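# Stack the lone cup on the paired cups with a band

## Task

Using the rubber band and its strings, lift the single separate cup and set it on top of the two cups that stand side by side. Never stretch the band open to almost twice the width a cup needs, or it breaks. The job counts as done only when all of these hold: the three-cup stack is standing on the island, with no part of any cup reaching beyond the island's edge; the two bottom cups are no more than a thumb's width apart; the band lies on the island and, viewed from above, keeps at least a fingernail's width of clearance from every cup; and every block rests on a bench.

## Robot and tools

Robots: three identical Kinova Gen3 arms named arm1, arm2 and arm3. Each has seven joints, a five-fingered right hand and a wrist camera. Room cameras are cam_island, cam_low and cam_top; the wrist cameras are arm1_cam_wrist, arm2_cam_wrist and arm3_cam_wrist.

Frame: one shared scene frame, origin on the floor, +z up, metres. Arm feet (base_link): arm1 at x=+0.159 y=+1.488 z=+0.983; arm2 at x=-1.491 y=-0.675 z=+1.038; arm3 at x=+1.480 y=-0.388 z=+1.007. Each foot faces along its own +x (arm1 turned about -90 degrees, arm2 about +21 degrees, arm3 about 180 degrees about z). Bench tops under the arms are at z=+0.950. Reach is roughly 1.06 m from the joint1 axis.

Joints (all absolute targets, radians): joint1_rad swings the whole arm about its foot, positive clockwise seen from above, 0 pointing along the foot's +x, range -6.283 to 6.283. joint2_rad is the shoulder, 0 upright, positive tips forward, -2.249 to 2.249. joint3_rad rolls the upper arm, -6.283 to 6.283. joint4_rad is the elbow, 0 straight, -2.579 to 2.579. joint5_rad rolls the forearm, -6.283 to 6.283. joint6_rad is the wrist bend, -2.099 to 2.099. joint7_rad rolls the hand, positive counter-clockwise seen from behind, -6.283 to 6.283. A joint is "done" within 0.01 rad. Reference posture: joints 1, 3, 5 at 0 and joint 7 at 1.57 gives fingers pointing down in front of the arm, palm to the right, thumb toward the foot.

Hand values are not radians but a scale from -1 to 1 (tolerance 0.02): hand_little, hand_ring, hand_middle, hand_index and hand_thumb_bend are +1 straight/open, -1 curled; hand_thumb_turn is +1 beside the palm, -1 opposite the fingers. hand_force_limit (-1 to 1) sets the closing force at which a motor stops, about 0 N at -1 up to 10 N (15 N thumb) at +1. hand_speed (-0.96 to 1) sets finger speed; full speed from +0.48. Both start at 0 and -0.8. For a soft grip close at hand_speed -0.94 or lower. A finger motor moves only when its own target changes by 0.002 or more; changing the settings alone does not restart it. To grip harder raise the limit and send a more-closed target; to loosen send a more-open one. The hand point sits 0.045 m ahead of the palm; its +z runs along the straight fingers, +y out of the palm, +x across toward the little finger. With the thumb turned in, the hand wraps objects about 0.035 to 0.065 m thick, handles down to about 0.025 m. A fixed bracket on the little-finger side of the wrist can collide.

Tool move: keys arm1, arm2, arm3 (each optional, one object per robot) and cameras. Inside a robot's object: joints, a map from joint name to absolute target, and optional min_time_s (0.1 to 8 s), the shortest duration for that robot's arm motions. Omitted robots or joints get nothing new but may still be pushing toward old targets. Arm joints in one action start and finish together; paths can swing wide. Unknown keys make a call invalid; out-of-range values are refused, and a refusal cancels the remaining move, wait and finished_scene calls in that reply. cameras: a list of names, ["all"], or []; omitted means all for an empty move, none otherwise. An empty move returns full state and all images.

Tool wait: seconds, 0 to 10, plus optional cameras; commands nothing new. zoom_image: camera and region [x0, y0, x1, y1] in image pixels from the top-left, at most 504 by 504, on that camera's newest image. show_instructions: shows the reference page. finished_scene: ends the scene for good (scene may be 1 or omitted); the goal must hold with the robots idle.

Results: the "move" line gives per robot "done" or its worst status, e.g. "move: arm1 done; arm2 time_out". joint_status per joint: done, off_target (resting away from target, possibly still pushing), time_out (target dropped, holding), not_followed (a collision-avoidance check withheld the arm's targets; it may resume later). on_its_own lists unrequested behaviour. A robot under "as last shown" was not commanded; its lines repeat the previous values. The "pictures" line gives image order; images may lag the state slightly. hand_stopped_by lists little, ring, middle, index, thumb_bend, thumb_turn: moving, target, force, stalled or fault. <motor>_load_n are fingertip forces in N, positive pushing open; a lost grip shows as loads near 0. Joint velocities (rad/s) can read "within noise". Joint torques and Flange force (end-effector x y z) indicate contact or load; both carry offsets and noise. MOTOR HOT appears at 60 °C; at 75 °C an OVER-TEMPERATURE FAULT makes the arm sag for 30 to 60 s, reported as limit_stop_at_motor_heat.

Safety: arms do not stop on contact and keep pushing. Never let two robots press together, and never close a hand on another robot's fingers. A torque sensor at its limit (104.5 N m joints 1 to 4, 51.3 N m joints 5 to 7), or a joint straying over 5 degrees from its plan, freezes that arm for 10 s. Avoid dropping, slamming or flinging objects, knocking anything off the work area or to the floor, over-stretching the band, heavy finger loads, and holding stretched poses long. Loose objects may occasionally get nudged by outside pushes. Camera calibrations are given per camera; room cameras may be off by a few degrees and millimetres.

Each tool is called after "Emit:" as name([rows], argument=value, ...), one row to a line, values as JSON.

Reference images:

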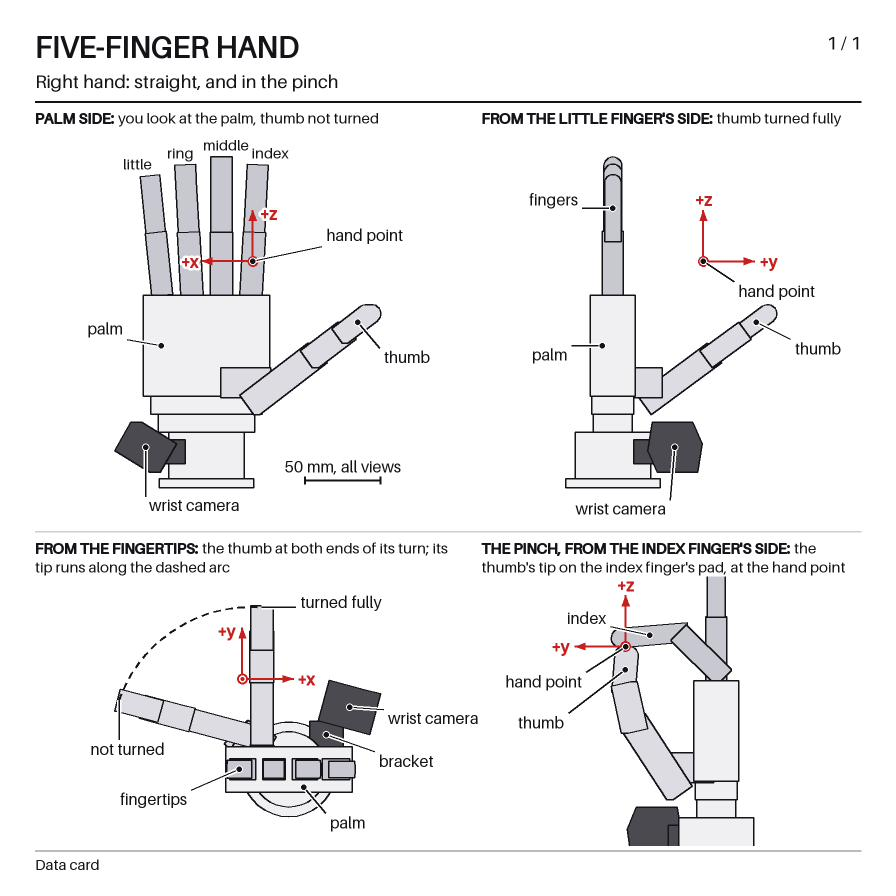

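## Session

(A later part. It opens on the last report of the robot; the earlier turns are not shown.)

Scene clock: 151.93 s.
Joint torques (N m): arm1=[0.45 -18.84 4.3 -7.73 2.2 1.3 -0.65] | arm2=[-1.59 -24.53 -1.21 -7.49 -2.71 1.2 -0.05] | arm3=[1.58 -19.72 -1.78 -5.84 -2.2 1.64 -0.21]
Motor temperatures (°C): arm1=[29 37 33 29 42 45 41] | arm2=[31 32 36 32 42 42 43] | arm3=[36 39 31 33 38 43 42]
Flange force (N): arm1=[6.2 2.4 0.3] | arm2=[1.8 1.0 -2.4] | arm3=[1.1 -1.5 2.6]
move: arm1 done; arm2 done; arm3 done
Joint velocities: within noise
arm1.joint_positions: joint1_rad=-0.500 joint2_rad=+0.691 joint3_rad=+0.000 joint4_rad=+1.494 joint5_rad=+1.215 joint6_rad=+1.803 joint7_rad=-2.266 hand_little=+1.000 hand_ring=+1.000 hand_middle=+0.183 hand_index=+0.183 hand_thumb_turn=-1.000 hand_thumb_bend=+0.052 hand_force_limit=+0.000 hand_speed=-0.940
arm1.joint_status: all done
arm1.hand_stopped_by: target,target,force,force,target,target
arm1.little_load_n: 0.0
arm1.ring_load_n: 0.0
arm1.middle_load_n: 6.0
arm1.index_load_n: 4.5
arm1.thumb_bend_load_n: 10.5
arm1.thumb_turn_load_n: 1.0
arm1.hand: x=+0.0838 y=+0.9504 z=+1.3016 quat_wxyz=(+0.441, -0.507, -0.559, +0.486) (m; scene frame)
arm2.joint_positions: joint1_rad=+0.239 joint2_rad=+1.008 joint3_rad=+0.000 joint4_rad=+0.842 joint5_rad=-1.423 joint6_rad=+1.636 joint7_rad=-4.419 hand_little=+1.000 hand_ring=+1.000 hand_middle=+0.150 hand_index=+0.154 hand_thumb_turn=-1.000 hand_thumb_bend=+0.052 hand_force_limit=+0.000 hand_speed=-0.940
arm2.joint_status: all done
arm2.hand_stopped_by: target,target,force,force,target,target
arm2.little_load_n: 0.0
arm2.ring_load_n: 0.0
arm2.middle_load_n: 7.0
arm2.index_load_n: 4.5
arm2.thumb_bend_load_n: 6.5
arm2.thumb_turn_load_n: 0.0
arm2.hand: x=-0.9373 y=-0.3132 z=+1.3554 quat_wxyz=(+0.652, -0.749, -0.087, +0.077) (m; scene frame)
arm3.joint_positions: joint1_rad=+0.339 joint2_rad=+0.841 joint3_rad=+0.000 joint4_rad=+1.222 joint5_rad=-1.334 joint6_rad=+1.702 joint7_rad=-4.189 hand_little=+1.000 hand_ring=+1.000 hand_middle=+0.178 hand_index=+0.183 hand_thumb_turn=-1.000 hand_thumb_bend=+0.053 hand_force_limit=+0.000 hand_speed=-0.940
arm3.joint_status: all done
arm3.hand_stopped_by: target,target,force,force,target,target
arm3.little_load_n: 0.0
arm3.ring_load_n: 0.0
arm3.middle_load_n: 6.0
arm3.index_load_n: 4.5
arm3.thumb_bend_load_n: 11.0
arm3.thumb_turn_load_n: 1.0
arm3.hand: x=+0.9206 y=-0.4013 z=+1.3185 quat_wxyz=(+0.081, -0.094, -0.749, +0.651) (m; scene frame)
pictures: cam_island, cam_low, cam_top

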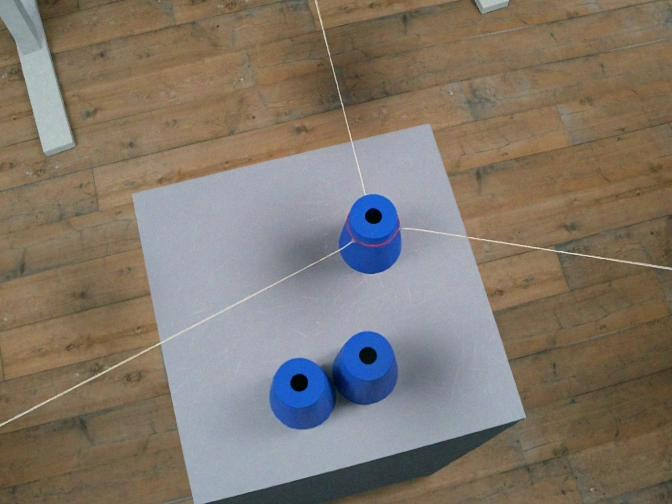

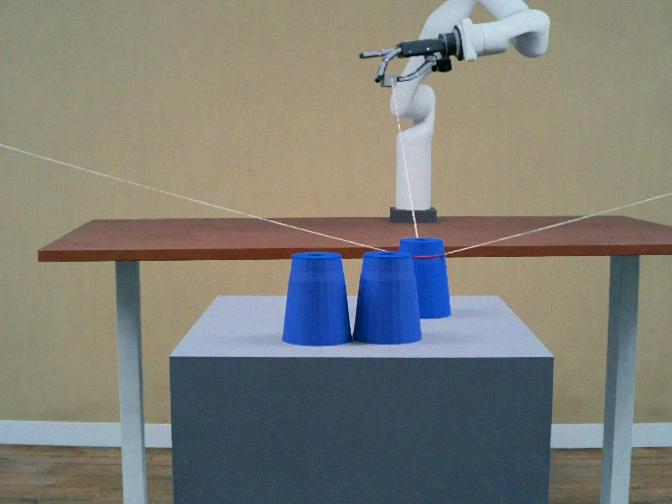

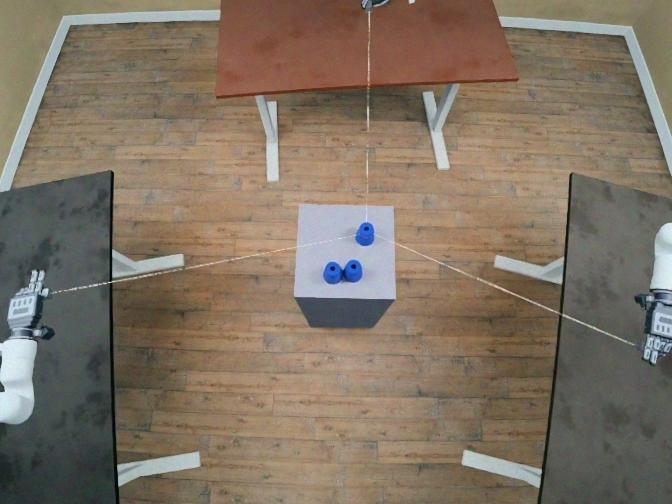

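Emit:
move(arm1={"joints":{"joint1_rad":-0.5053,"joint2_rad":0.6490,"joint4_rad":1.4645,"joint5_rad":1.2287,"joint6_rad":1.8325,"joint7_rad":-2.1977},"min_time_s":3}, arm2={"joints":{"joint1_rad":0.2397,"joint2_rad":0.9852,"joint4_rad":0.7931,"joint5_rad":-1.4275,"joint6_rad":1.6476,"joint7_rad":-4.4900},"min_time_s":3}, arm3={"joints":{"joint1_rad":0.3409,"joint2_rad":0.7988,"joint4_rad":1.2031,"joint5_rad":-1.3411,"joint6_rad":1.7177,"joint7_rad":-4.2489},"min_time_s":3}, cameras=["cam_island","cam_low"])

Emit:
zoom_image(camera="cam_island", region=[310, 150, 440, 280])

Emit:
zoom_image(camera="cam_low", region=[350, 210, 490, 350])

Scene clock: 158.57 s.
Joint torques (N m): arm1=[0.4 -18.52 4.19 -8 2.3 1.17 -0.66] | arm2=[-1.62 -24.44 -1.21 -7.63 -2.75 1.05 -0.05] | arm3=[1.55 -19.44 -1.74 -6.04 -2.28 1.59 -0.2]
Motor temperatures (°C): arm1=[29 38 33 29 42 45 41] | arm2=[31 32 36 32 42 42 43] | arm3=[36 39 31 33 38 43 42]
Flange force (N): arm1=[6.0 2.6 0.4] | arm2=[2.0 0.9 -2.5] | arm3=[1.2 -1.5 2.7]
move: arm1 done; arm2 done; arm3 done
Joint velocities: within noise
arm1.joint_positions: joint1_rad=-0.505 joint2_rad=+0.649 joint3_rad=+0.000 joint4_rad=+1.464 joint5_rad=+1.229 joint6_rad=+1.832 joint7_rad=-2.198 hand_little=+1.000 hand_ring=+1.000 hand_middle=+0.183 hand_index=+0.183 hand_thumb_turn=-1.000 hand_thumb_bend=+0.052 hand_force_limit=+0.000 hand_speed=-0.940
arm1.joint_status: all done
arm1.hand_stopped_by: target,target,force,force,target,target
arm1.little_load_n: 0.0
arm1.ring_load_n: 0.0
arm1.middle_load_n: 5.5
arm1.index_load_n: 5.0
arm1.thumb_bend_load_n: 10.5
arm1.thumb_turn_load_n: 1.0
arm1.hand: x=+0.0859 y=+0.9529 z=+1.3316 quat_wxyz=(+0.441, -0.507, -0.559, +0.486) (m; scene frame)
arm2.joint_positions: joint1_rad=+0.240 joint2_rad=+0.985 joint3_rad=+0.000 joint4_rad=+0.793 joint5_rad=-1.428 joint6_rad=+1.648 joint7_rad=-4.490 hand_little=+1.000 hand_ring=+1.000 hand_middle=+0.150 hand_index=+0.154 hand_thumb_turn=-1.000 hand_thumb_bend=+0.052 hand_force_limit=+0.000 hand_speed=-0.940
arm2.joint_status: all done
arm2.hand_stopped_by: target,target,force,force,target,target
arm2.little_load_n: 0.0
arm2.ring_load_n: 0.0
arm2.middle_load_n: 6.5
arm2.index_load_n: 4.5
arm2.thumb_bend_load_n: 6.5
arm2.thumb_turn_load_n: 0.0
arm2.hand: x=-0.9370 y=-0.3135 z=+1.3854 quat_wxyz=(+0.652, -0.749, -0.087, +0.077) (m; scene frame)
arm3.joint_positions: joint1_rad=+0.341 joint2_rad=+0.799 joint3_rad=+0.000 joint4_rad=+1.203 joint5_rad=-1.341 joint6_rad=+1.718 joint7_rad=-4.249 hand_little=+1.000 hand_ring=+1.000 hand_middle=+0.178 hand_index=+0.183 hand_thumb_turn=-1.000 hand_thumb_bend=+0.053 hand_force_limit=+0.000 hand_speed=-0.940
arm3.joint_status: all done
arm3.hand_stopped_by: target,target,force,force,target,target
arm3.little_load_n: 0.0
arm3.ring_load_n: 0.0
arm3.middle_load_n: 5.5
arm3.index_load_n: 4.5
arm3.thumb_bend_load_n: 11.0
arm3.thumb_turn_load_n: 1.0
arm3.hand: x=+0.9244 y=-0.4018 z=+1.3485 quat_wxyz=(+0.081, -0.094, -0.749, +0.651) (m; scene frame)
pictures: cam_island, cam_low

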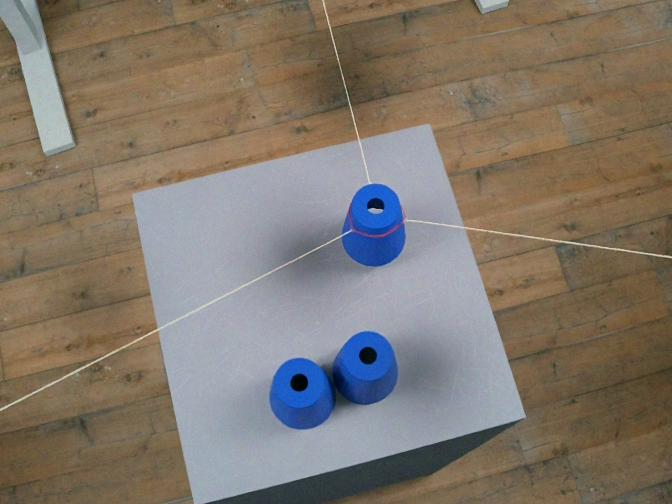

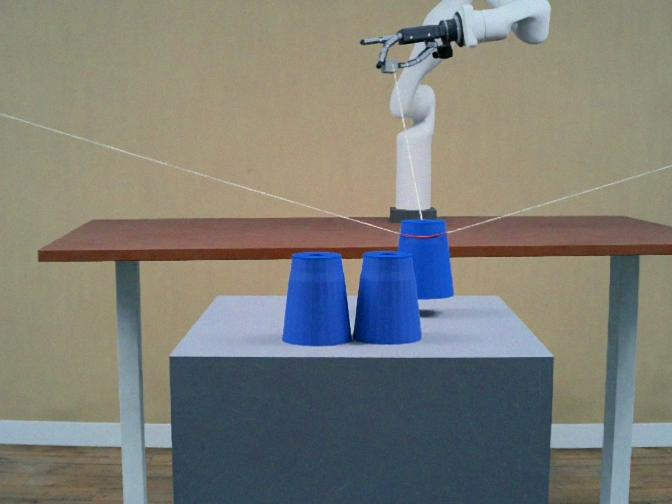

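Scaled by 3.877 from the camera's 672x504 image, which has a finer 960x720 frame.

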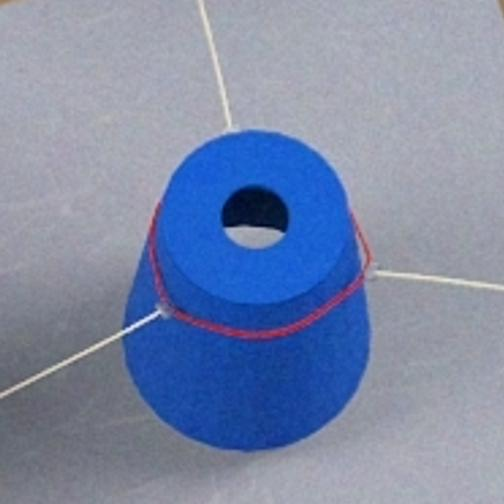

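Scaled by 3.600 from the camera's 672x504 image, which has a finer 960x720 frame.

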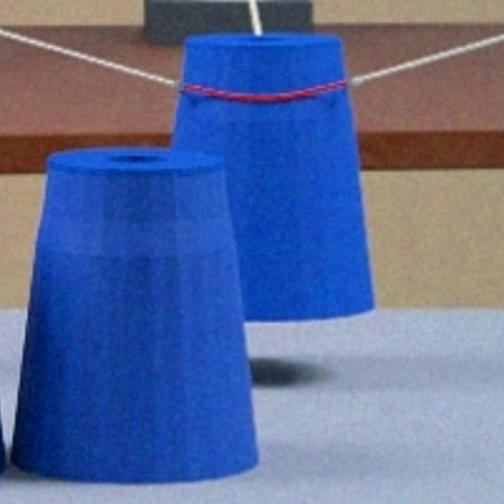

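Emit:
move(arm1={"joints":{"joint1_rad":-0.5053,"joint2_rad":0.5831,"joint4_rad":1.3738,"joint5_rad":1.2725,"joint6_rad":1.8818,"joint7_rad":-2.0427},"min_time_s":3}, arm2={"joints":{"joint1_rad":0.2412,"joint2_rad":0.9580,"joint4_rad":0.6579,"joint5_rad":-1.4417,"joint6_rad":1.6712,"joint7_rad":-4.6513},"min_time_s":3}, arm3={"joints":{"joint1_rad":0.3404,"joint2_rad":0.7444,"joint4_rad":1.1078,"joint5_rad":-1.3653,"joint6_rad":1.7496,"joint7_rad":-4.3971},"min_time_s":3}, cameras=["cam_low"])

Emit:
move(arm1={"joints":{"joint1_rad":-0.3705,"joint2_rad":0.6963,"joint4_rad":1.0326,"joint5_rad":1.3808,"joint6_rad":1.8102,"joint7_rad":-1.7805},"min_time_s":4}, arm2={"joints":{"joint1_rad":0.3644,"joint2_rad":0.7895,"joint4_rad":0.8762,"joint5_rad":-1.4225,"joint6_rad":1.7861,"joint7_rad":-4.5844},"min_time_s":4}, arm3={"joints":{"joint1_rad":0.1849,"joint2_rad":0.7357,"joint4_rad":0.9955,"joint5_rad":-1.4164,"joint6_rad":1.6216,"joint7_rad":-4.5439},"min_time_s":4}, cameras=["cam_island","cam_low"])

Scene clock: 167.33 s.
Joint torques (N m): arm1=[0.4 -18.12 4.13 -8.68 2.53 0.77 -0.64] | arm2=[-1.6 -24.42 -1.19 -7.77 -2.83 0.62 -0.03] | arm3=[1.58 -19.11 -1.59 -6.52 -2.49 1.15 -0.21]
Motor temperatures (°C): arm1=[29 38 33 29 42 45 41] | arm2=[31 33 36 32 42 42 43] | arm3=[36 40 31 33 39 43 42]
Flange force (N): arm1=[6.5 3.6 0.6] | arm2=[3.2 0.4 -2.8] | arm3=[0.8 -1.4 2.8]
move: arm1 done; arm2 done; arm3 done
Joint velocities: within noise
arm1.joint_positions: joint1_rad=-0.505 joint2_rad=+0.583 joint3_rad=+0.000 joint4_rad=+1.374 joint5_rad=+1.273 joint6_rad=+1.882 joint7_rad=-2.043 hand_little=+1.000 hand_ring=+1.000 hand_middle=+0.183 hand_index=+0.183 hand_thumb_turn=-1.000 hand_thumb_bend=+0.052 hand_force_limit=+0.000 hand_speed=-0.940
arm1.joint_status: all done
arm1.hand_stopped_by: target,target,force,force,target,target
arm1.little_load_n: 0.0
arm1.ring_load_n: 0.0
arm1.middle_load_n: 6.0
arm1.index_load_n: 5.0
arm1.thumb_bend_load_n: 10.5
arm1.thumb_turn_load_n: 1.0
arm1.hand: x=+0.0860 y=+0.9530 z=+1.3916 quat_wxyz=(+0.441, -0.507, -0.559, +0.486) (m; scene frame)
arm2.joint_positions: joint1_rad=+0.241 joint2_rad=+0.958 joint3_rad=+0.000 joint4_rad=+0.658 joint5_rad=-1.442 joint6_rad=+1.671 joint7_rad=-4.651 hand_little=+1.000 hand_ring=+1.000 hand_middle=+0.150 hand_index=+0.154 hand_thumb_turn=-1.000 hand_thumb_bend=+0.052 hand_force_limit=+0.000 hand_speed=-0.940
arm2.joint_status: all done
arm2.hand_stopped_by: target,target,force,force,target,target
arm2.little_load_n: 0.0
arm2.ring_load_n: 0.0
arm2.middle_load_n: 6.5
arm2.index_load_n: 4.5
arm2.thumb_bend_load_n: 7.0
arm2.thumb_turn_load_n: -0.5
arm2.hand: x=-0.9368 y=-0.3135 z=+1.4454 quat_wxyz=(+0.652, -0.749, -0.087, +0.077) (m; scene frame)
arm3.joint_positions: joint1_rad=+0.340 joint2_rad=+0.744 joint3_rad=+0.000 joint4_rad=+1.108 joint5_rad=-1.365 joint6_rad=+1.750 joint7_rad=-4.397 hand_little=+1.000 hand_ring=+1.000 hand_middle=+0.178 hand_index=+0.183 hand_thumb_turn=-1.000 hand_thumb_bend=+0.053 hand_force_limit=+0.000 hand_speed=-0.940
arm3.joint_status: all done
arm3.hand_stopped_by: target,target,force,force,target,target
arm3.little_load_n: 0.0
arm3.ring_load_n: 0.0
arm3.middle_load_n: 6.0
arm3.index_load_n: 4.5
arm3.thumb_bend_load_n: 11.0
arm3.thumb_turn_load_n: 0.5
arm3.hand: x=+0.9243 y=-0.4018 z=+1.4085 quat_wxyz=(+0.081, -0.094, -0.749, +0.651) (m; scene frame)
pictures: cam_low

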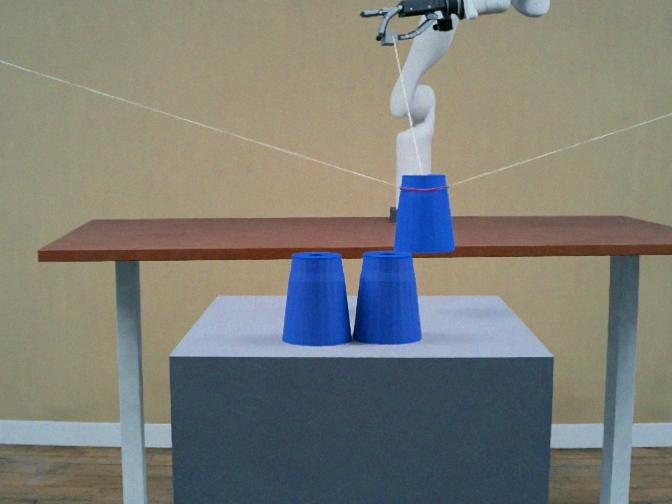

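Scene clock: 171.63 s.
Joint torques (N m): arm1=[0.41 -20.84 4.48 -9.55 2.89 0.11 -0.71] | arm2=[-1.59 -21.87 -0.84 -7.43 -2.76 0.79 -0.06] | arm3=[1.54 -19.68 -1.69 -7.19 -2.62 0.77 -0.21]
Motor temperatures (°C): arm1=[29 38 33 29 42 45 41] | arm2=[31 33 36 32 42 42 43] | arm3=[36 40 31 33 39 43 42]
Flange force (N): arm1=[7.6 4.6 0.8] | arm2=[1.8 0.5 -2.8] | arm3=[0.4 -1.4 2.9]
move: arm1 done; arm2 done; arm3 done
Joint velocities: within noise
arm1.joint_positions: joint1_rad=-0.370 joint2_rad=+0.696 joint3_rad=+0.000 joint4_rad=+1.033 joint5_rad=+1.381 joint6_rad=+1.810 joint7_rad=-1.780 hand_little=+1.000 hand_ring=+1.000 hand_middle=+0.183 hand_index=+0.183 hand_thumb_turn=-1.000 hand_thumb_bend=+0.052 hand_force_limit=+0.000 hand_speed=-0.940
arm1.joint_status: all done
arm1.hand_stopped_by: target,target,force,force,target,target
arm1.little_load_n: 0.0
arm1.ring_load_n: 0.0
arm1.middle_load_n: 5.5
arm1.index_load_n: 4.5
arm1.thumb_bend_load_n: 10.5
arm1.thumb_turn_load_n: 1.0
arm1.hand: x=+0.0415 y=+0.8725 z=+1.4317 quat_wxyz=(+0.441, -0.507, -0.559, +0.486) (m; scene frame)
arm2.joint_positions: joint1_rad=+0.364 joint2_rad=+0.789 joint3_rad=+0.000 joint4_rad=+0.876 joint5_rad=-1.423 joint6_rad=+1.786 joint7_rad=-4.584 hand_little=+1.000 hand_ring=+1.000 hand_middle=+0.150 hand_index=+0.154 hand_thumb_turn=-1.000 hand_thumb_bend=+0.052 hand_force_limit=+0.000 hand_speed=-0.940
arm2.joint_status: all done
arm2.hand_stopped_by: target,target,force,force,target,target
arm2.little_load_n: 0.0
arm2.ring_load_n: 0.0
arm2.middle_load_n: 6.5
arm2.index_load_n: 4.5
arm2.thumb_bend_load_n: 6.5
arm2.thumb_turn_load_n: -0.5
arm2.hand: x=-0.9812 y=-0.3941 z=+1.4854 quat_wxyz=(+0.652, -0.749, -0.087, +0.077) (m; scene frame)
arm3.joint_positions: joint1_rad=+0.185 joint2_rad=+0.736 joint3_rad=+0.000 joint4_rad=+0.996 joint5_rad=-1.416 joint6_rad=+1.622 joint7_rad=-4.544 hand_little=+1.000 hand_ring=+1.000 hand_middle=+0.178 hand_index=+0.183 hand_thumb_turn=-1.000 hand_thumb_bend=+0.053 hand_force_limit=+0.000 hand_speed=-0.940
arm3.joint_status: all done
arm3.hand_stopped_by: target,target,force,force,target,target
arm3.little_load_n: 0.0
arm3.ring_load_n: 0.0
arm3.middle_load_n: 6.0
arm3.index_load_n: 4.5
arm3.thumb_bend_load_n: 11.0
arm3.thumb_turn_load_n: 1.0
arm3.hand: x=+0.8797 y=-0.4823 z=+1.4484 quat_wxyz=(+0.081, -0.094, -0.749, +0.651) (m; scene frame)
pictures: cam_island, cam_low

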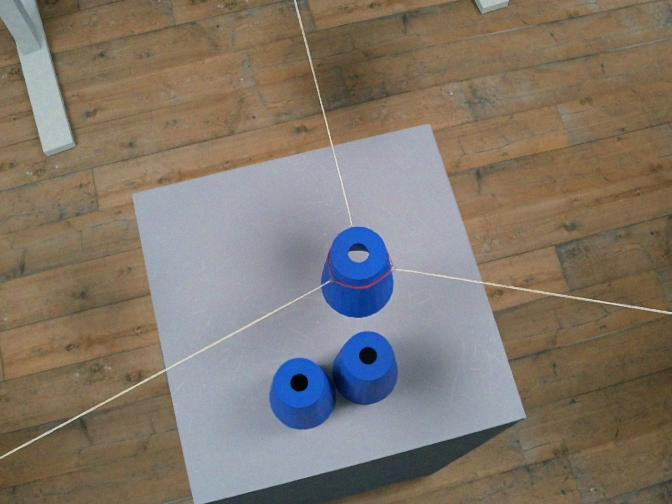

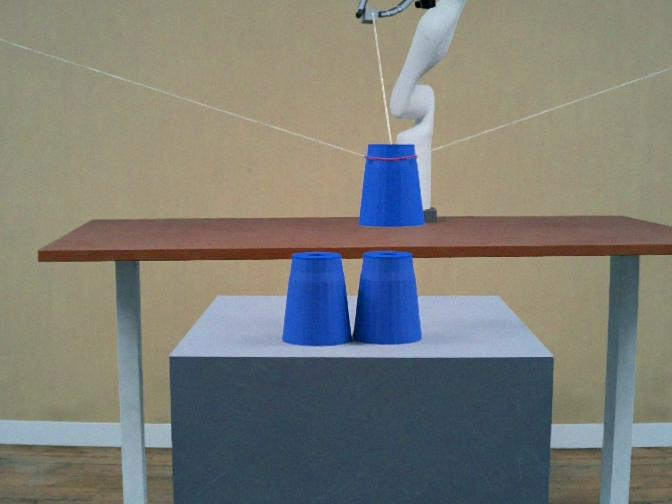

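Emit:
move(arm1={"joints":{"joint1_rad":-0.2604,"joint2_rad":0.9121,"joint4_rad":0.6070,"joint5_rad":1.4329,"joint6_rad":1.7354,"joint7_rad":-1.5511},"min_time_s":4}, arm2={"joints":{"joint1_rad":0.5061,"joint2_rad":0.6884,"joint4_rad":1.0732,"joint5_rad":-1.3685,"joint6_rad":1.9078,"joint7_rad":-4.4609},"min_time_s":4}, arm3={"joints":{"joint1_rad":0.0357,"joint2_rad":0.7932,"joint4_rad":0.8855,"joint5_rad":-1.4350,"joint6_rad":1.4829,"joint7_rad":-4.6171},"min_time_s":4}, cameras=[])

Emit:
wait(seconds=1.5, cameras=["cam_island","cam_low"])

Emit:
zoom_image(camera="cam_island", region=[250, 260, 430, 440])

Emit:
zoom_image(camera="cam_low", region=[260, 110, 440, 290])

Scene clock: 176.70 s.
Joint torques (N m): arm1=[0.51 -24.09 5.06 -10.14 3 -0.57 -0.65] | arm2=[-1.67 -19.87 -0.59 -6.94 -2.58 1.11 -0.05] | arm3=[1.53 -20.92 -1.79 -7.65 -2.65 0.53 -0.21]
Motor temperatures (°C): arm1=[29 38 33 29 42 45 41] | arm2=[31 33 36 32 42 42 43] | arm3=[36 40 31 33 39 43 42]
Flange force (N): arm1=[14.4 7.0 1.6] | arm2=[1.0 0.6 -3.0] | arm3=[0.2 -1.5 2.8]
move: arm1 done; arm2 done; arm3 done
Joint velocities: within noise
arm1.joint_positions: joint1_rad=-0.260 joint2_rad=+0.912 joint3_rad=+0.000 joint4_rad=+0.607 joint5_rad=+1.433 joint6_rad=+1.735 joint7_rad=-1.551 hand_little=+1.000 hand_ring=+1.000 hand_middle=+0.183 hand_index=+0.183 hand_thumb_turn=-1.000 hand_thumb_bend=+0.052 hand_force_limit=+0.000 hand_speed=-0.940
arm1.joint_status: all done
arm1.hand_stopped_by: target,target,force,force,target,target
arm1.little_load_n: 0.0
arm1.ring_load_n: 0.0
arm1.middle_load_n: 5.5
arm1.index_load_n: 4.5
arm1.thumb_bend_load_n: 10.5
arm1.thumb_turn_load_n: 1.0
arm1.hand: x=-0.0033 y=+0.7914 z=+1.4318 quat_wxyz=(+0.441, -0.507, -0.559, +0.486) (m; scene frame)
arm2.joint_positions: joint1_rad=+0.506 joint2_rad=+0.688 joint3_rad=+0.000 joint4_rad=+1.073 joint5_rad=-1.369 joint6_rad=+1.908 joint7_rad=-4.461 hand_little=+1.000 hand_ring=+1.000 hand_middle=+0.150 hand_index=+0.154 hand_thumb_turn=-1.000 hand_thumb_bend=+0.052 hand_force_limit=+0.000 hand_speed=-0.940
arm2.joint_status: all done
arm2.hand_stopped_by: target,target,force,force,target,target
arm2.little_load_n: 0.0
arm2.ring_load_n: 0.0
arm2.middle_load_n: 6.5
arm2.index_load_n: 4.5
arm2.thumb_bend_load_n: 6.5
arm2.thumb_turn_load_n: 0.0
arm2.hand: x=-1.0260 y=-0.4753 z=+1.4855 quat_wxyz=(+0.652, -0.749, -0.088, +0.077) (m; scene frame)
arm3.joint_positions: joint1_rad=+0.036 joint2_rad=+0.793 joint3_rad=+0.000 joint4_rad=+0.885 joint5_rad=-1.435 joint6_rad=+1.483 joint7_rad=-4.617 hand_little=+1.000 hand_ring=+1.000 hand_middle=+0.178 hand_index=+0.183 hand_thumb_turn=-1.000 hand_thumb_bend=+0.053 hand_force_limit=+0.000 hand_speed=-0.940
arm3.joint_status: all done
arm3.hand_stopped_by: target,target,force,force,target,target
arm3.little_load_n: 0.0
arm3.ring_load_n: 0.0
arm3.middle_load_n: 6.0
arm3.index_load_n: 4.5
arm3.thumb_bend_load_n: 11.0
arm3.thumb_turn_load_n: 1.0
arm3.hand: x=+0.8350 y=-0.5635 z=+1.4484 quat_wxyz=(+0.081, -0.094, -0.749, +0.651) (m; scene frame)
pictures: none
No camera images: "cameras" was empty.

Scene clock: 178.20 s.
Joint torques (N m): arm1=[0.49 -24.02 5.02 -10.12 2.94 -0.57 -0.63] | arm2=[-1.63 -19.87 -0.56 -6.92 -2.54 1.12 -0.05] | arm3=[1.54 -20.93 -1.79 -7.67 -2.65 0.52 -0.22]
Motor temperatures (°C): arm1=[29 38 33 29 42 45 41] | arm2=[30 33 36 32 42 42 43] | arm3=[36 40 31 33 39 43 42]
Flange force (N): arm1=[14.5 7.0 1.7] | arm2=[1.1 0.5 -2.9] | arm3=[0.1 -1.5 2.8]
Joint velocities: within noise
arm1.joint_positions: joint1_rad=-0.260 joint2_rad=+0.912 joint3_rad=+0.000 joint4_rad=+0.607 joint5_rad=+1.433 joint6_rad=+1.735 joint7_rad=-1.551 hand_little=+1.000 hand_ring=+1.000 hand_middle=+0.183 hand_index=+0.183 hand_thumb_turn=-1.000 hand_thumb_bend=+0.052 hand_force_limit=+0.000 hand_speed=-0.940
arm1.joint_status: all done
arm1.hand_stopped_by: target,target,force,force,target,target
arm1.little_load_n: 0.0
arm1.ring_load_n: 0.0
arm1.middle_load_n: 6.0
arm1.index_load_n: 4.5
arm1.thumb_bend_load_n: 10.5
arm1.thumb_turn_load_n: 1.0
arm1.hand: x=-0.0033 y=+0.7914 z=+1.4318 quat_wxyz=(+0.441, -0.507, -0.559, +0.486) (m; scene frame)
arm2.joint_positions: joint1_rad=+0.506 joint2_rad=+0.688 joint3_rad=+0.000 joint4_rad=+1.073 joint5_rad=-1.369 joint6_rad=+1.908 joint7_rad=-4.461 hand_little=+1.000 hand_ring=+1.000 hand_middle=+0.150 hand_index=+0.154 hand_thumb_turn=-1.000 hand_thumb_bend=+0.052 hand_force_limit=+0.000 hand_speed=-0.940
arm2.joint_status: all done
arm2.hand_stopped_by: target,target,force,force,target,target
arm2.little_load_n: 0.0
arm2.ring_load_n: 0.0
arm2.middle_load_n: 6.5
arm2.index_load_n: 4.0
arm2.thumb_bend_load_n: 6.5
arm2.thumb_turn_load_n: -0.5
arm2.hand: x=-1.0260 y=-0.4753 z=+1.4855 quat_wxyz=(+0.652, -0.749, -0.088, +0.077) (m; scene frame)
arm3.joint_positions: joint1_rad=+0.036 joint2_rad=+0.793 joint3_rad=+0.000 joint4_rad=+0.885 joint5_rad=-1.435 joint6_rad=+1.483 joint7_rad=-4.617 hand_little=+1.000 hand_ring=+1.000 hand_middle=+0.178 hand_index=+0.183 hand_thumb_turn=-1.000 hand_thumb_bend=+0.053 hand_force_limit=+0.000 hand_speed=-0.940
arm3.joint_status: all done
arm3.hand_stopped_by: target,target,force,force,target,target
arm3.little_load_n: 0.0
arm3.ring_load_n: 0.0
arm3.middle_load_n: 6.0
arm3.index_load_n: 4.5
arm3.thumb_bend_load_n: 11.0
arm3.thumb_turn_load_n: 1.0
arm3.hand: x=+0.8350 y=-0.5635 z=+1.4484 quat_wxyz=(+0.081, -0.094, -0.749, +0.651) (m; scene frame)
wait: 1.50 s; at rest by 0.27 s
pictures: cam_island, cam_low

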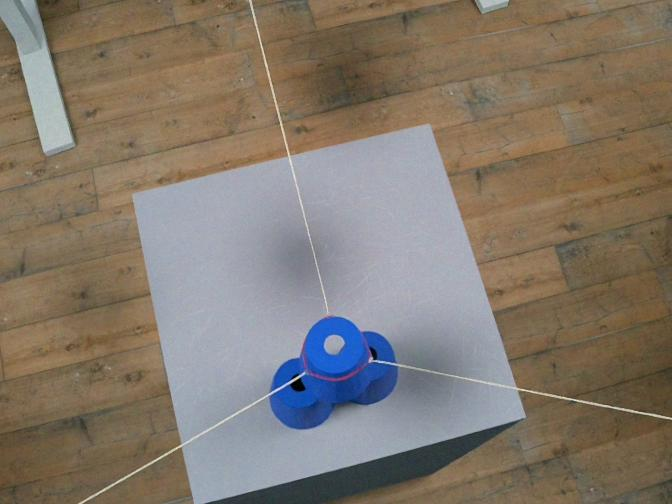

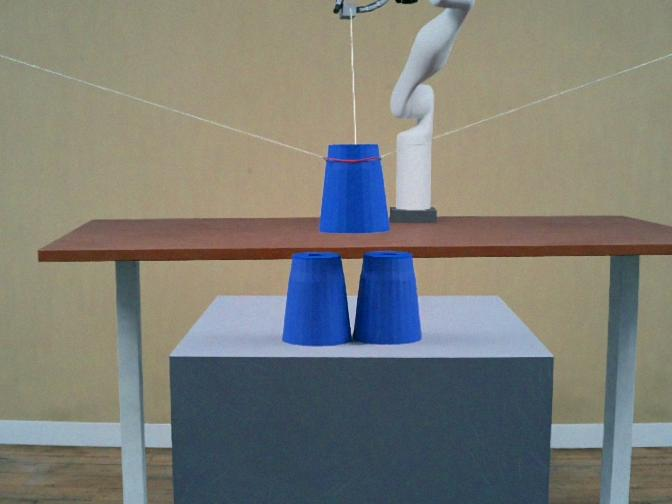

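Scaled by 2.800 from the camera's 672x504 image, which has a finer 960x720 frame.

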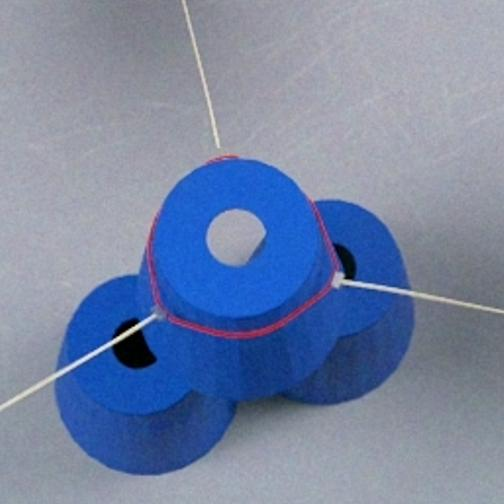

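Scaled by 2.800 from the camera's 672x504 image, which has a finer 960x720 frame.

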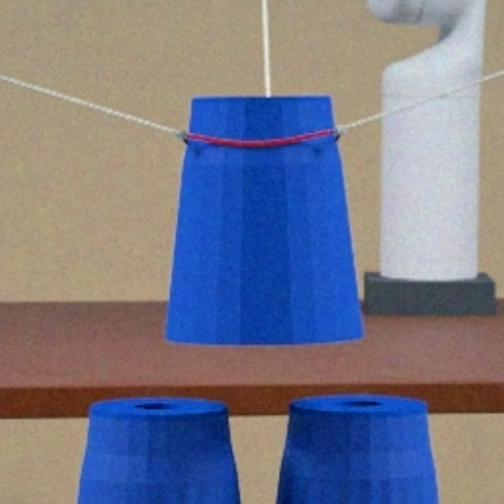

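Emit:
move(arm1={"joints":{"joint1_rad":-0.2604,"joint2_rad":0.9075,"joint4_rad":0.7185,"joint5_rad":1.4161,"joint6_rad":1.7198,"joint7_rad":-1.6582},"min_time_s":4}, arm2={"joints":{"joint1_rad":0.5028,"joint2_rad":0.7059,"joint4_rad":1.1449,"joint5_rad":-1.3401,"joint6_rad":1.8854,"joint7_rad":-4.3696},"min_time_s":4}, arm3={"joints":{"joint1_rad":0.0382,"joint2_rad":0.8100,"joint4_rad":0.9556,"joint5_rad":-1.4427,"joint6_rad":1.4739,"joint7_rad":-4.5303},"min_time_s":4}, cameras=["cam_island","cam_low"])

Emit:
zoom_image(camera="cam_island", region=[250, 270, 430, 450])

Emit:
zoom_image(camera="cam_low", region=[260, 130, 440, 310])

Scene clock: 186.60 s.
Joint torques (N m): arm1=[0.54 -23.97 4.9 -10.05 2.98 -0.24 -0.7] | arm2=[-1.62 -19.94 -0.62 -6.8 -2.5 1.36 -0.03] | arm3=[1.53 -21 -1.85 -7.5 -2.6 0.79 -0.18]
Motor temperatures (°C): arm1=[29 38 33 29 42 44 41] | arm2=[30 33 36 32 42 42 43] | arm3=[36 40 31 33 39 43 42]
Flange force (N): arm1=[11.7 5.2 0.9] | arm2=[0.8 0.7 -2.7] | arm3=[0.4 -1.7 2.8]
move: arm1 done; arm2 done; arm3 done
Joint velocities: within noise
arm1.joint_positions: joint1_rad=-0.260 joint2_rad=+0.907 joint3_rad=+0.000 joint4_rad=+0.719 joint5_rad=+1.416 joint6_rad=+1.720 joint7_rad=-1.658 hand_little=+1.000 hand_ring=+1.000 hand_middle=+0.183 hand_index=+0.183 hand_thumb_turn=-1.000 hand_thumb_bend=+0.052 hand_force_limit=+0.000 hand_speed=-0.940
arm1.joint_status: all done
arm1.hand_stopped_by: target,target,force,force,target,target
arm1.little_load_n: 0.0
arm1.ring_load_n: 0.0
arm1.middle_load_n: 6.0
arm1.index_load_n: 5.0
arm1.thumb_bend_load_n: 10.5
arm1.thumb_turn_load_n: 1.0
arm1.hand: x=-0.0038 y=+0.7928 z=+1.3997 quat_wxyz=(+0.441, -0.507, -0.559, +0.486) (m; scene frame)
arm2.joint_positions: joint1_rad=+0.503 joint2_rad=+0.706 joint3_rad=+0.000 joint4_rad=+1.145 joint5_rad=-1.340 joint6_rad=+1.885 joint7_rad=-4.370 hand_little=+1.000 hand_ring=+1.000 hand_middle=+0.150 hand_index=+0.154 hand_thumb_turn=-1.000 hand_thumb_bend=+0.052 hand_force_limit=+0.000 hand_speed=-0.940
arm2.joint_status: all done
arm2.hand_stopped_by: target,target,force,force,target,target
arm2.little_load_n: 0.0
arm2.ring_load_n: 0.0
arm2.middle_load_n: 6.5
arm2.index_load_n: 4.5
arm2.thumb_bend_load_n: 6.5
arm2.thumb_turn_load_n: -0.5
arm2.hand: x=-1.0266 y=-0.4738 z=+1.4535 quat_wxyz=(+0.652, -0.749, -0.087, +0.077) (m; scene frame)
arm3.joint_positions: joint1_rad=+0.038 joint2_rad=+0.810 joint3_rad=+0.000 joint4_rad=+0.956 joint5_rad=-1.443 joint6_rad=+1.474 joint7_rad=-4.530 hand_little=+1.000 hand_ring=+1.000 hand_middle=+0.178 hand_index=+0.183 hand_thumb_turn=-1.000 hand_thumb_bend=+0.053 hand_force_limit=+0.000 hand_speed=-0.940
arm3.joint_status: all done
arm3.hand_stopped_by: target,target,force,force,target,target
arm3.little_load_n: 0.0
arm3.ring_load_n: 0.0
arm3.middle_load_n: 6.0
arm3.index_load_n: 4.0
arm3.thumb_bend_load_n: 11.0
arm3.thumb_turn_load_n: 1.0
arm3.hand: x=+0.8345 y=-0.5621 z=+1.4163 quat_wxyz=(+0.081, -0.094, -0.749, +0.651) (m; scene frame)
pictures: cam_island, cam_low

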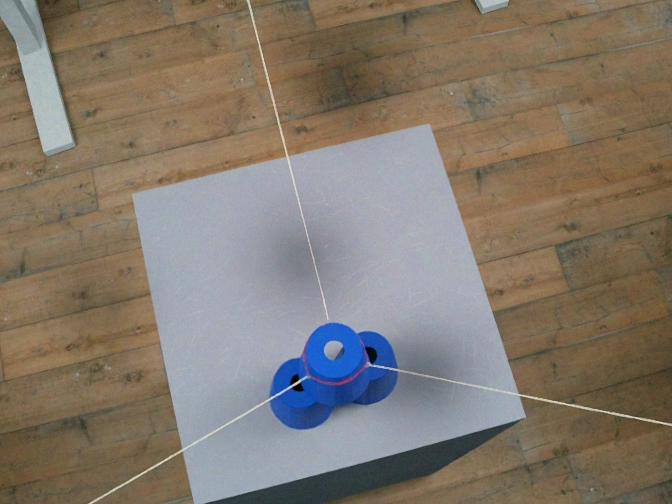

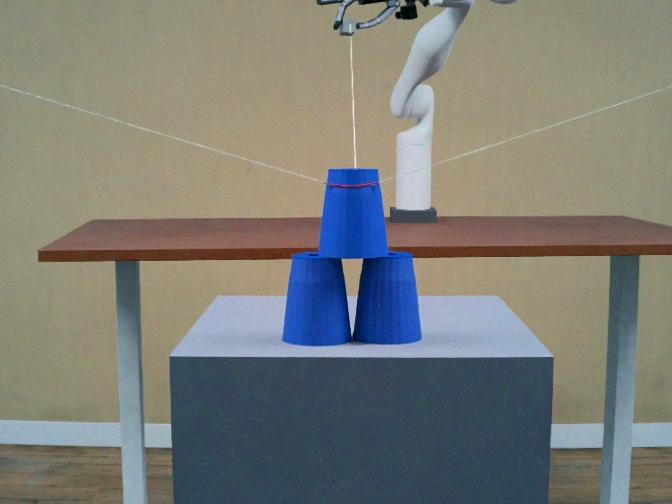

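Scaled by 2.800 from the camera's 672x504 image, which has a finer 960x720 frame.

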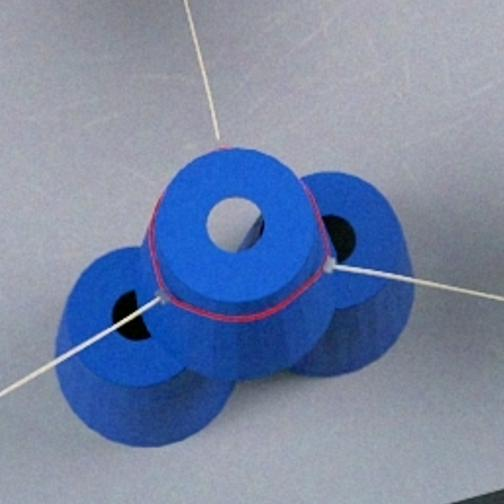

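Scaled by 2.800 from the camera's 672x504 image, which has a finer 960x720 frame.

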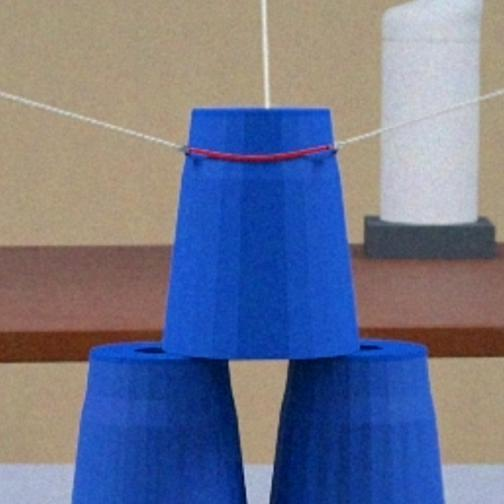

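Emit:
move(arm1={"joints":{"joint1_rad":-0.2482,"joint2_rad":0.9433,"joint4_rad":1.0917,"joint5_rad":1.3757,"joint6_rad":1.6358,"joint7_rad":-2.0612},"min_time_s":4}, arm2={"joints":{"joint1_rad":0.6332,"joint2_rad":0.9307,"joint4_rad":1.2548,"joint5_rad":-1.1647,"joint6_rad":1.8931,"joint7_rad":-3.9964},"min_time_s":4}, arm3={"joints":{"joint1_rad":0.0764,"joint2_rad":0.8746,"joint4_rad":1.3223,"joint5_rad":-1.4729,"joint6_rad":1.4601,"joint7_rad":-4.0955},"min_time_s":4}, cameras=["cam_island","cam_low"])

Emit:
zoom_image(camera="cam_island", region=[250, 270, 430, 450])

Emit:
zoom_image(camera="cam_low", region=[260, 130, 440, 310])

Scene clock: 198.60 s.
Joint torques (N m): arm1=[0.5 -23.37 4.96 -9.14 2.63 0.75 -0.69] | arm2=[-1.64 -21.29 -0.76 -5.3 -1.94 2.16 -0.05] | arm3=[1.63 -20.26 -1.91 -6.04 -2.1 1.87 -0.2]
Motor temperatures (°C): arm1=[29 39 33 29 42 44 41] | arm2=[30 33 36 32 42 42 43] | arm3=[36 40 31 33 39 43 42]
Flange force (N): arm1=[8.3 2.1 -0.8] | arm2=[-0.1 1.2 -2.4] | arm3=[0.3 -1.7 2.9]
move: arm1 done; arm2 done; arm3 done
Joint velocities: within noise
arm1.joint_positions: joint1_rad=-0.248 joint2_rad=+0.943 joint3_rad=+0.000 joint4_rad=+1.092 joint5_rad=+1.376 joint6_rad=+1.636 joint7_rad=-2.061 hand_little=+1.000 hand_ring=+1.000 hand_middle=+0.183 hand_index=+0.183 hand_thumb_turn=-1.000 hand_thumb_bend=+0.052 hand_force_limit=+0.000 hand_speed=-0.940
arm1.joint_status: all done
arm1.hand_stopped_by: target,target,force,force,target,target
arm1.little_load_n: -0.5
arm1.ring_load_n: 0.0
arm1.middle_load_n: 6.0
arm1.index_load_n: 4.5
arm1.thumb_bend_load_n: 10.5
arm1.thumb_turn_load_n: 0.5
arm1.hand: x=-0.0180 y=+0.8152 z=+1.2646 quat_wxyz=(+0.441, -0.507, -0.559, +0.486) (m; scene frame)
arm2.joint_positions: joint1_rad=+0.633 joint2_rad=+0.931 joint3_rad=+0.000 joint4_rad=+1.255 joint5_rad=-1.165 joint6_rad=+1.893 joint7_rad=-3.996 hand_little=+1.000 hand_ring=+1.000 hand_middle=+0.150 hand_index=+0.154 hand_thumb_turn=-1.000 hand_thumb_bend=+0.052 hand_force_limit=+0.000 hand_speed=-0.940
arm2.joint_status: all done
arm2.hand_stopped_by: target,target,force,force,target,target
arm2.little_load_n: 0.0
arm2.ring_load_n: 0.0
arm2.middle_load_n: 7.0
arm2.index_load_n: 4.5
arm2.thumb_bend_load_n: 6.5
arm2.thumb_turn_load_n: -0.5
arm2.hand: x=-1.0263 y=-0.5543 z=+1.2915 quat_wxyz=(+0.652, -0.749, -0.087, +0.077) (m; scene frame)
arm3.joint_positions: joint1_rad=+0.076 joint2_rad=+0.875 joint3_rad=+0.000 joint4_rad=+1.322 joint5_rad=-1.473 joint6_rad=+1.460 joint7_rad=-4.096 hand_little=+1.000 hand_ring=+1.000 hand_middle=+0.178 hand_index=+0.183 hand_thumb_turn=-1.000 hand_thumb_bend=+0.053 hand_force_limit=+0.000 hand_speed=-0.940
arm3.joint_status: all done
arm3.hand_stopped_by: target,target,force,force,target,target
arm3.little_load_n: 0.0
arm3.ring_load_n: 0.0
arm3.middle_load_n: 6.0
arm3.index_load_n: 4.5
arm3.thumb_bend_load_n: 11.0
arm3.thumb_turn_load_n: 1.0
arm3.hand: x=+0.8747 y=-0.5475 z=+1.2727 quat_wxyz=(+0.081, -0.094, -0.749, +0.651) (m; scene frame)
pictures: cam_island, cam_low

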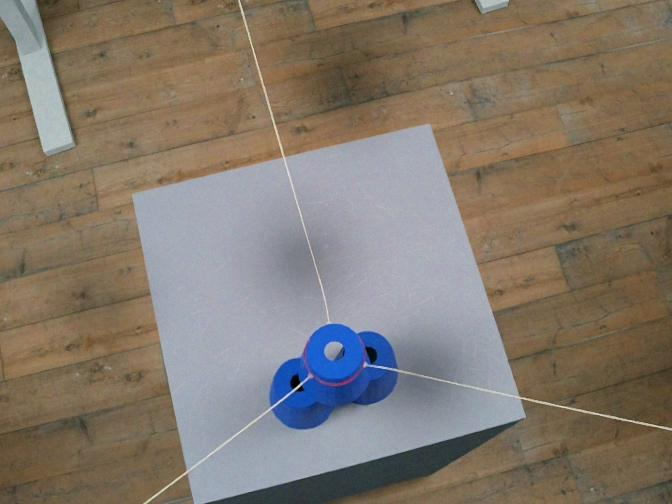

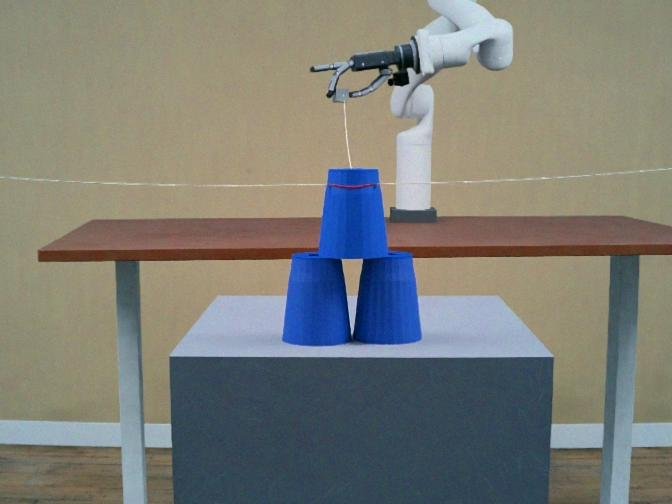

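Scaled by 2.800 from the camera's 672x504 image, which has a finer 960x720 frame.

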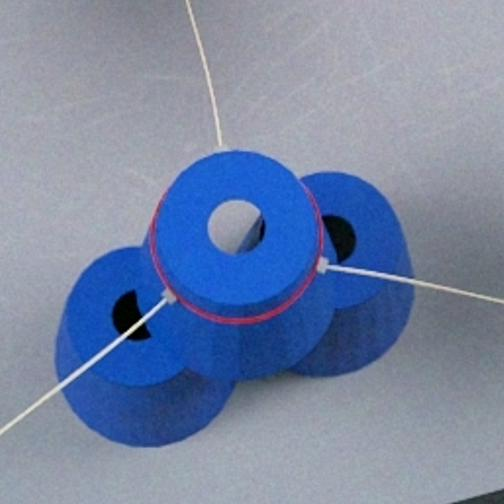

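Scaled by 2.800 from the camera's 672x504 image, which has a finer 960x720 frame.

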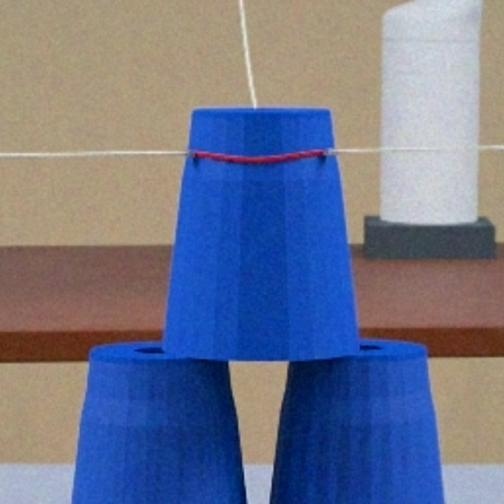

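Emit:
move(arm1={"joints":{"joint1_rad":-0.2428,"joint2_rad":1.1042,"joint4_rad":1.2057,"joint5_rad":1.3691,"joint6_rad":1.5770,"joint7_rad":-2.3299},"min_time_s":4}, arm2={"joints":{"joint1_rad":0.7553,"joint2_rad":1.3097,"joint4_rad":0.9343,"joint5_rad":-1.0559,"joint6_rad":1.9547,"joint7_rad":-3.8944},"min_time_s":4}, arm3={"joints":{"joint1_rad":0.1271,"joint2_rad":1.0699,"joint4_rad":1.4393,"joint5_rad":-1.4711,"joint6_rad":1.4652,"joint7_rad":-3.7794},"min_time_s":4}, cameras=["cam_island","cam_low"])

Emit:
zoom_image(camera="cam_island", region=[250, 270, 430, 450])

Emit:
zoom_image(camera="cam_low", region=[260, 130, 440, 310])

Scene clock: 203.77 s.
Joint torques (N m): arm1=[0.45 -23.73 5.27 -7.74 2.11 1.41 -0.62] | arm2=[-1.6 -23.87 -0.9 -4.73 -1.69 2.36 -0.03] | arm3=[1.58 -20.34 -2.19 -4.02 -1.45 2.55 -0.21]
Motor temperatures (°C): arm1=[29 38 33 29 42 44 41] | arm2=[30 33 36 31 42 42 43] | arm3=[36 40 31 33 39 43 42]
Flange force (N): arm1=[7.1 0.7 -1.3] | arm2=[0.0 1.3 -2.3] | arm3=[1.0 -1.7 2.8]
move: arm1 done; arm2 done; arm3 done
Joint velocities: within noise
arm1.joint_positions: joint1_rad=-0.243 joint2_rad=+1.104 joint3_rad=+0.000 joint4_rad=+1.206 joint5_rad=+1.369 joint6_rad=+1.577 joint7_rad=-2.330 hand_little=+1.000 hand_ring=+1.000 hand_middle=+0.183 hand_index=+0.183 hand_thumb_turn=-1.000 hand_thumb_bend=+0.052 hand_force_limit=+0.000 hand_speed=-0.940
arm1.joint_status: all done
arm1.hand_stopped_by: target,target,force,force,target,target
arm1.little_load_n: -0.5
arm1.ring_load_n: 0.0
arm1.middle_load_n: 6.0
arm1.index_load_n: 4.5
arm1.thumb_bend_load_n: 11.0
arm1.thumb_turn_load_n: 1.0
arm1.hand: x=-0.0253 y=+0.8288 z=+1.1359 quat_wxyz=(+0.441, -0.507, -0.558, +0.486) (m; scene frame)
arm2.joint_positions: joint1_rad=+0.755 joint2_rad=+1.310 joint3_rad=+0.000 joint4_rad=+0.934 joint5_rad=-1.056 joint6_rad=+1.955 joint7_rad=-3.894 hand_little=+1.000 hand_ring=+1.000 hand_middle=+0.150 hand_index=+0.154 hand_thumb_turn=-1.000 hand_thumb_bend=+0.052 hand_force_limit=+0.000 hand_speed=-0.940
arm2.joint_status: all done
arm2.hand_stopped_by: target,target,force,force,target,target
arm2.little_load_n: -0.5
arm2.ring_load_n: 0.0
arm2.middle_load_n: 6.5
arm2.index_load_n: 4.5
arm2.thumb_bend_load_n: 7.0
arm2.thumb_turn_load_n: 0.0
arm2.hand: x=-0.9988 y=-0.6464 z=+1.1356 quat_wxyz=(+0.652, -0.749, -0.088, +0.077) (m; scene frame)
arm3.joint_positions: joint1_rad=+0.127 joint2_rad=+1.070 joint3_rad=+0.000 joint4_rad=+1.439 joint5_rad=-1.471 joint6_rad=+1.465 joint7_rad=-3.779 hand_little=+1.000 hand_ring=+1.000 hand_middle=+0.178 hand_index=+0.183 hand_thumb_turn=-1.000 hand_thumb_bend=+0.053 hand_force_limit=+0.000 hand_speed=-0.940
arm3.joint_status: all done
arm3.hand_stopped_by: target,target,force,force,target,target
arm3.little_load_n: 0.0
arm3.ring_load_n: 0.0
arm3.middle_load_n: 6.0
arm3.index_load_n: 4.5
arm3.thumb_bend_load_n: 11.0
arm3.thumb_turn_load_n: 1.0
arm3.hand: x=+0.9047 y=-0.5259 z=+1.1355 quat_wxyz=(+0.081, -0.094, -0.749, +0.651) (m; scene frame)
pictures: cam_island, cam_low

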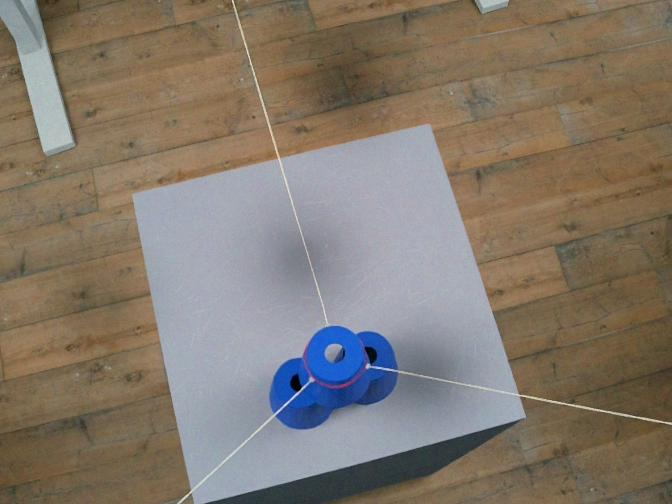

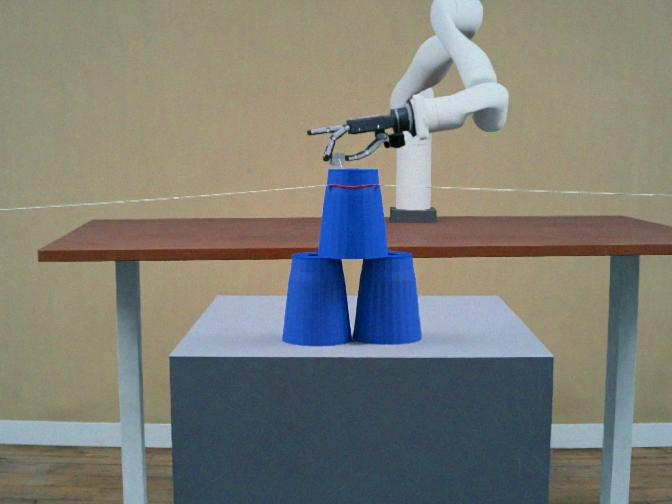

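Scaled by 2.800 from the camera's 672x504 image, which has a finer 960x720 frame.

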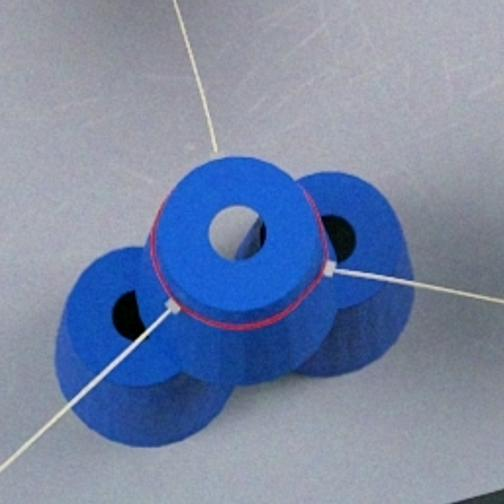

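Scaled by 2.800 from the camera's 672x504 image, which has a finer 960x720 frame.

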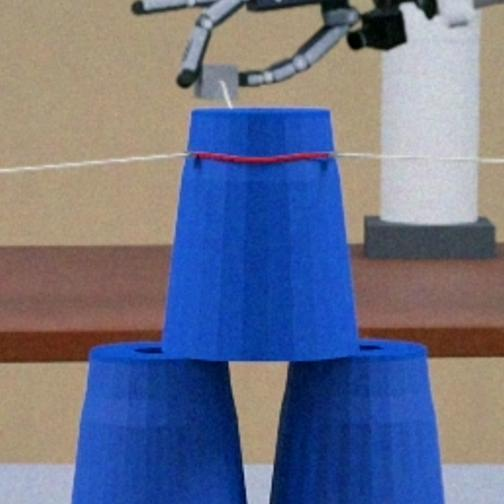

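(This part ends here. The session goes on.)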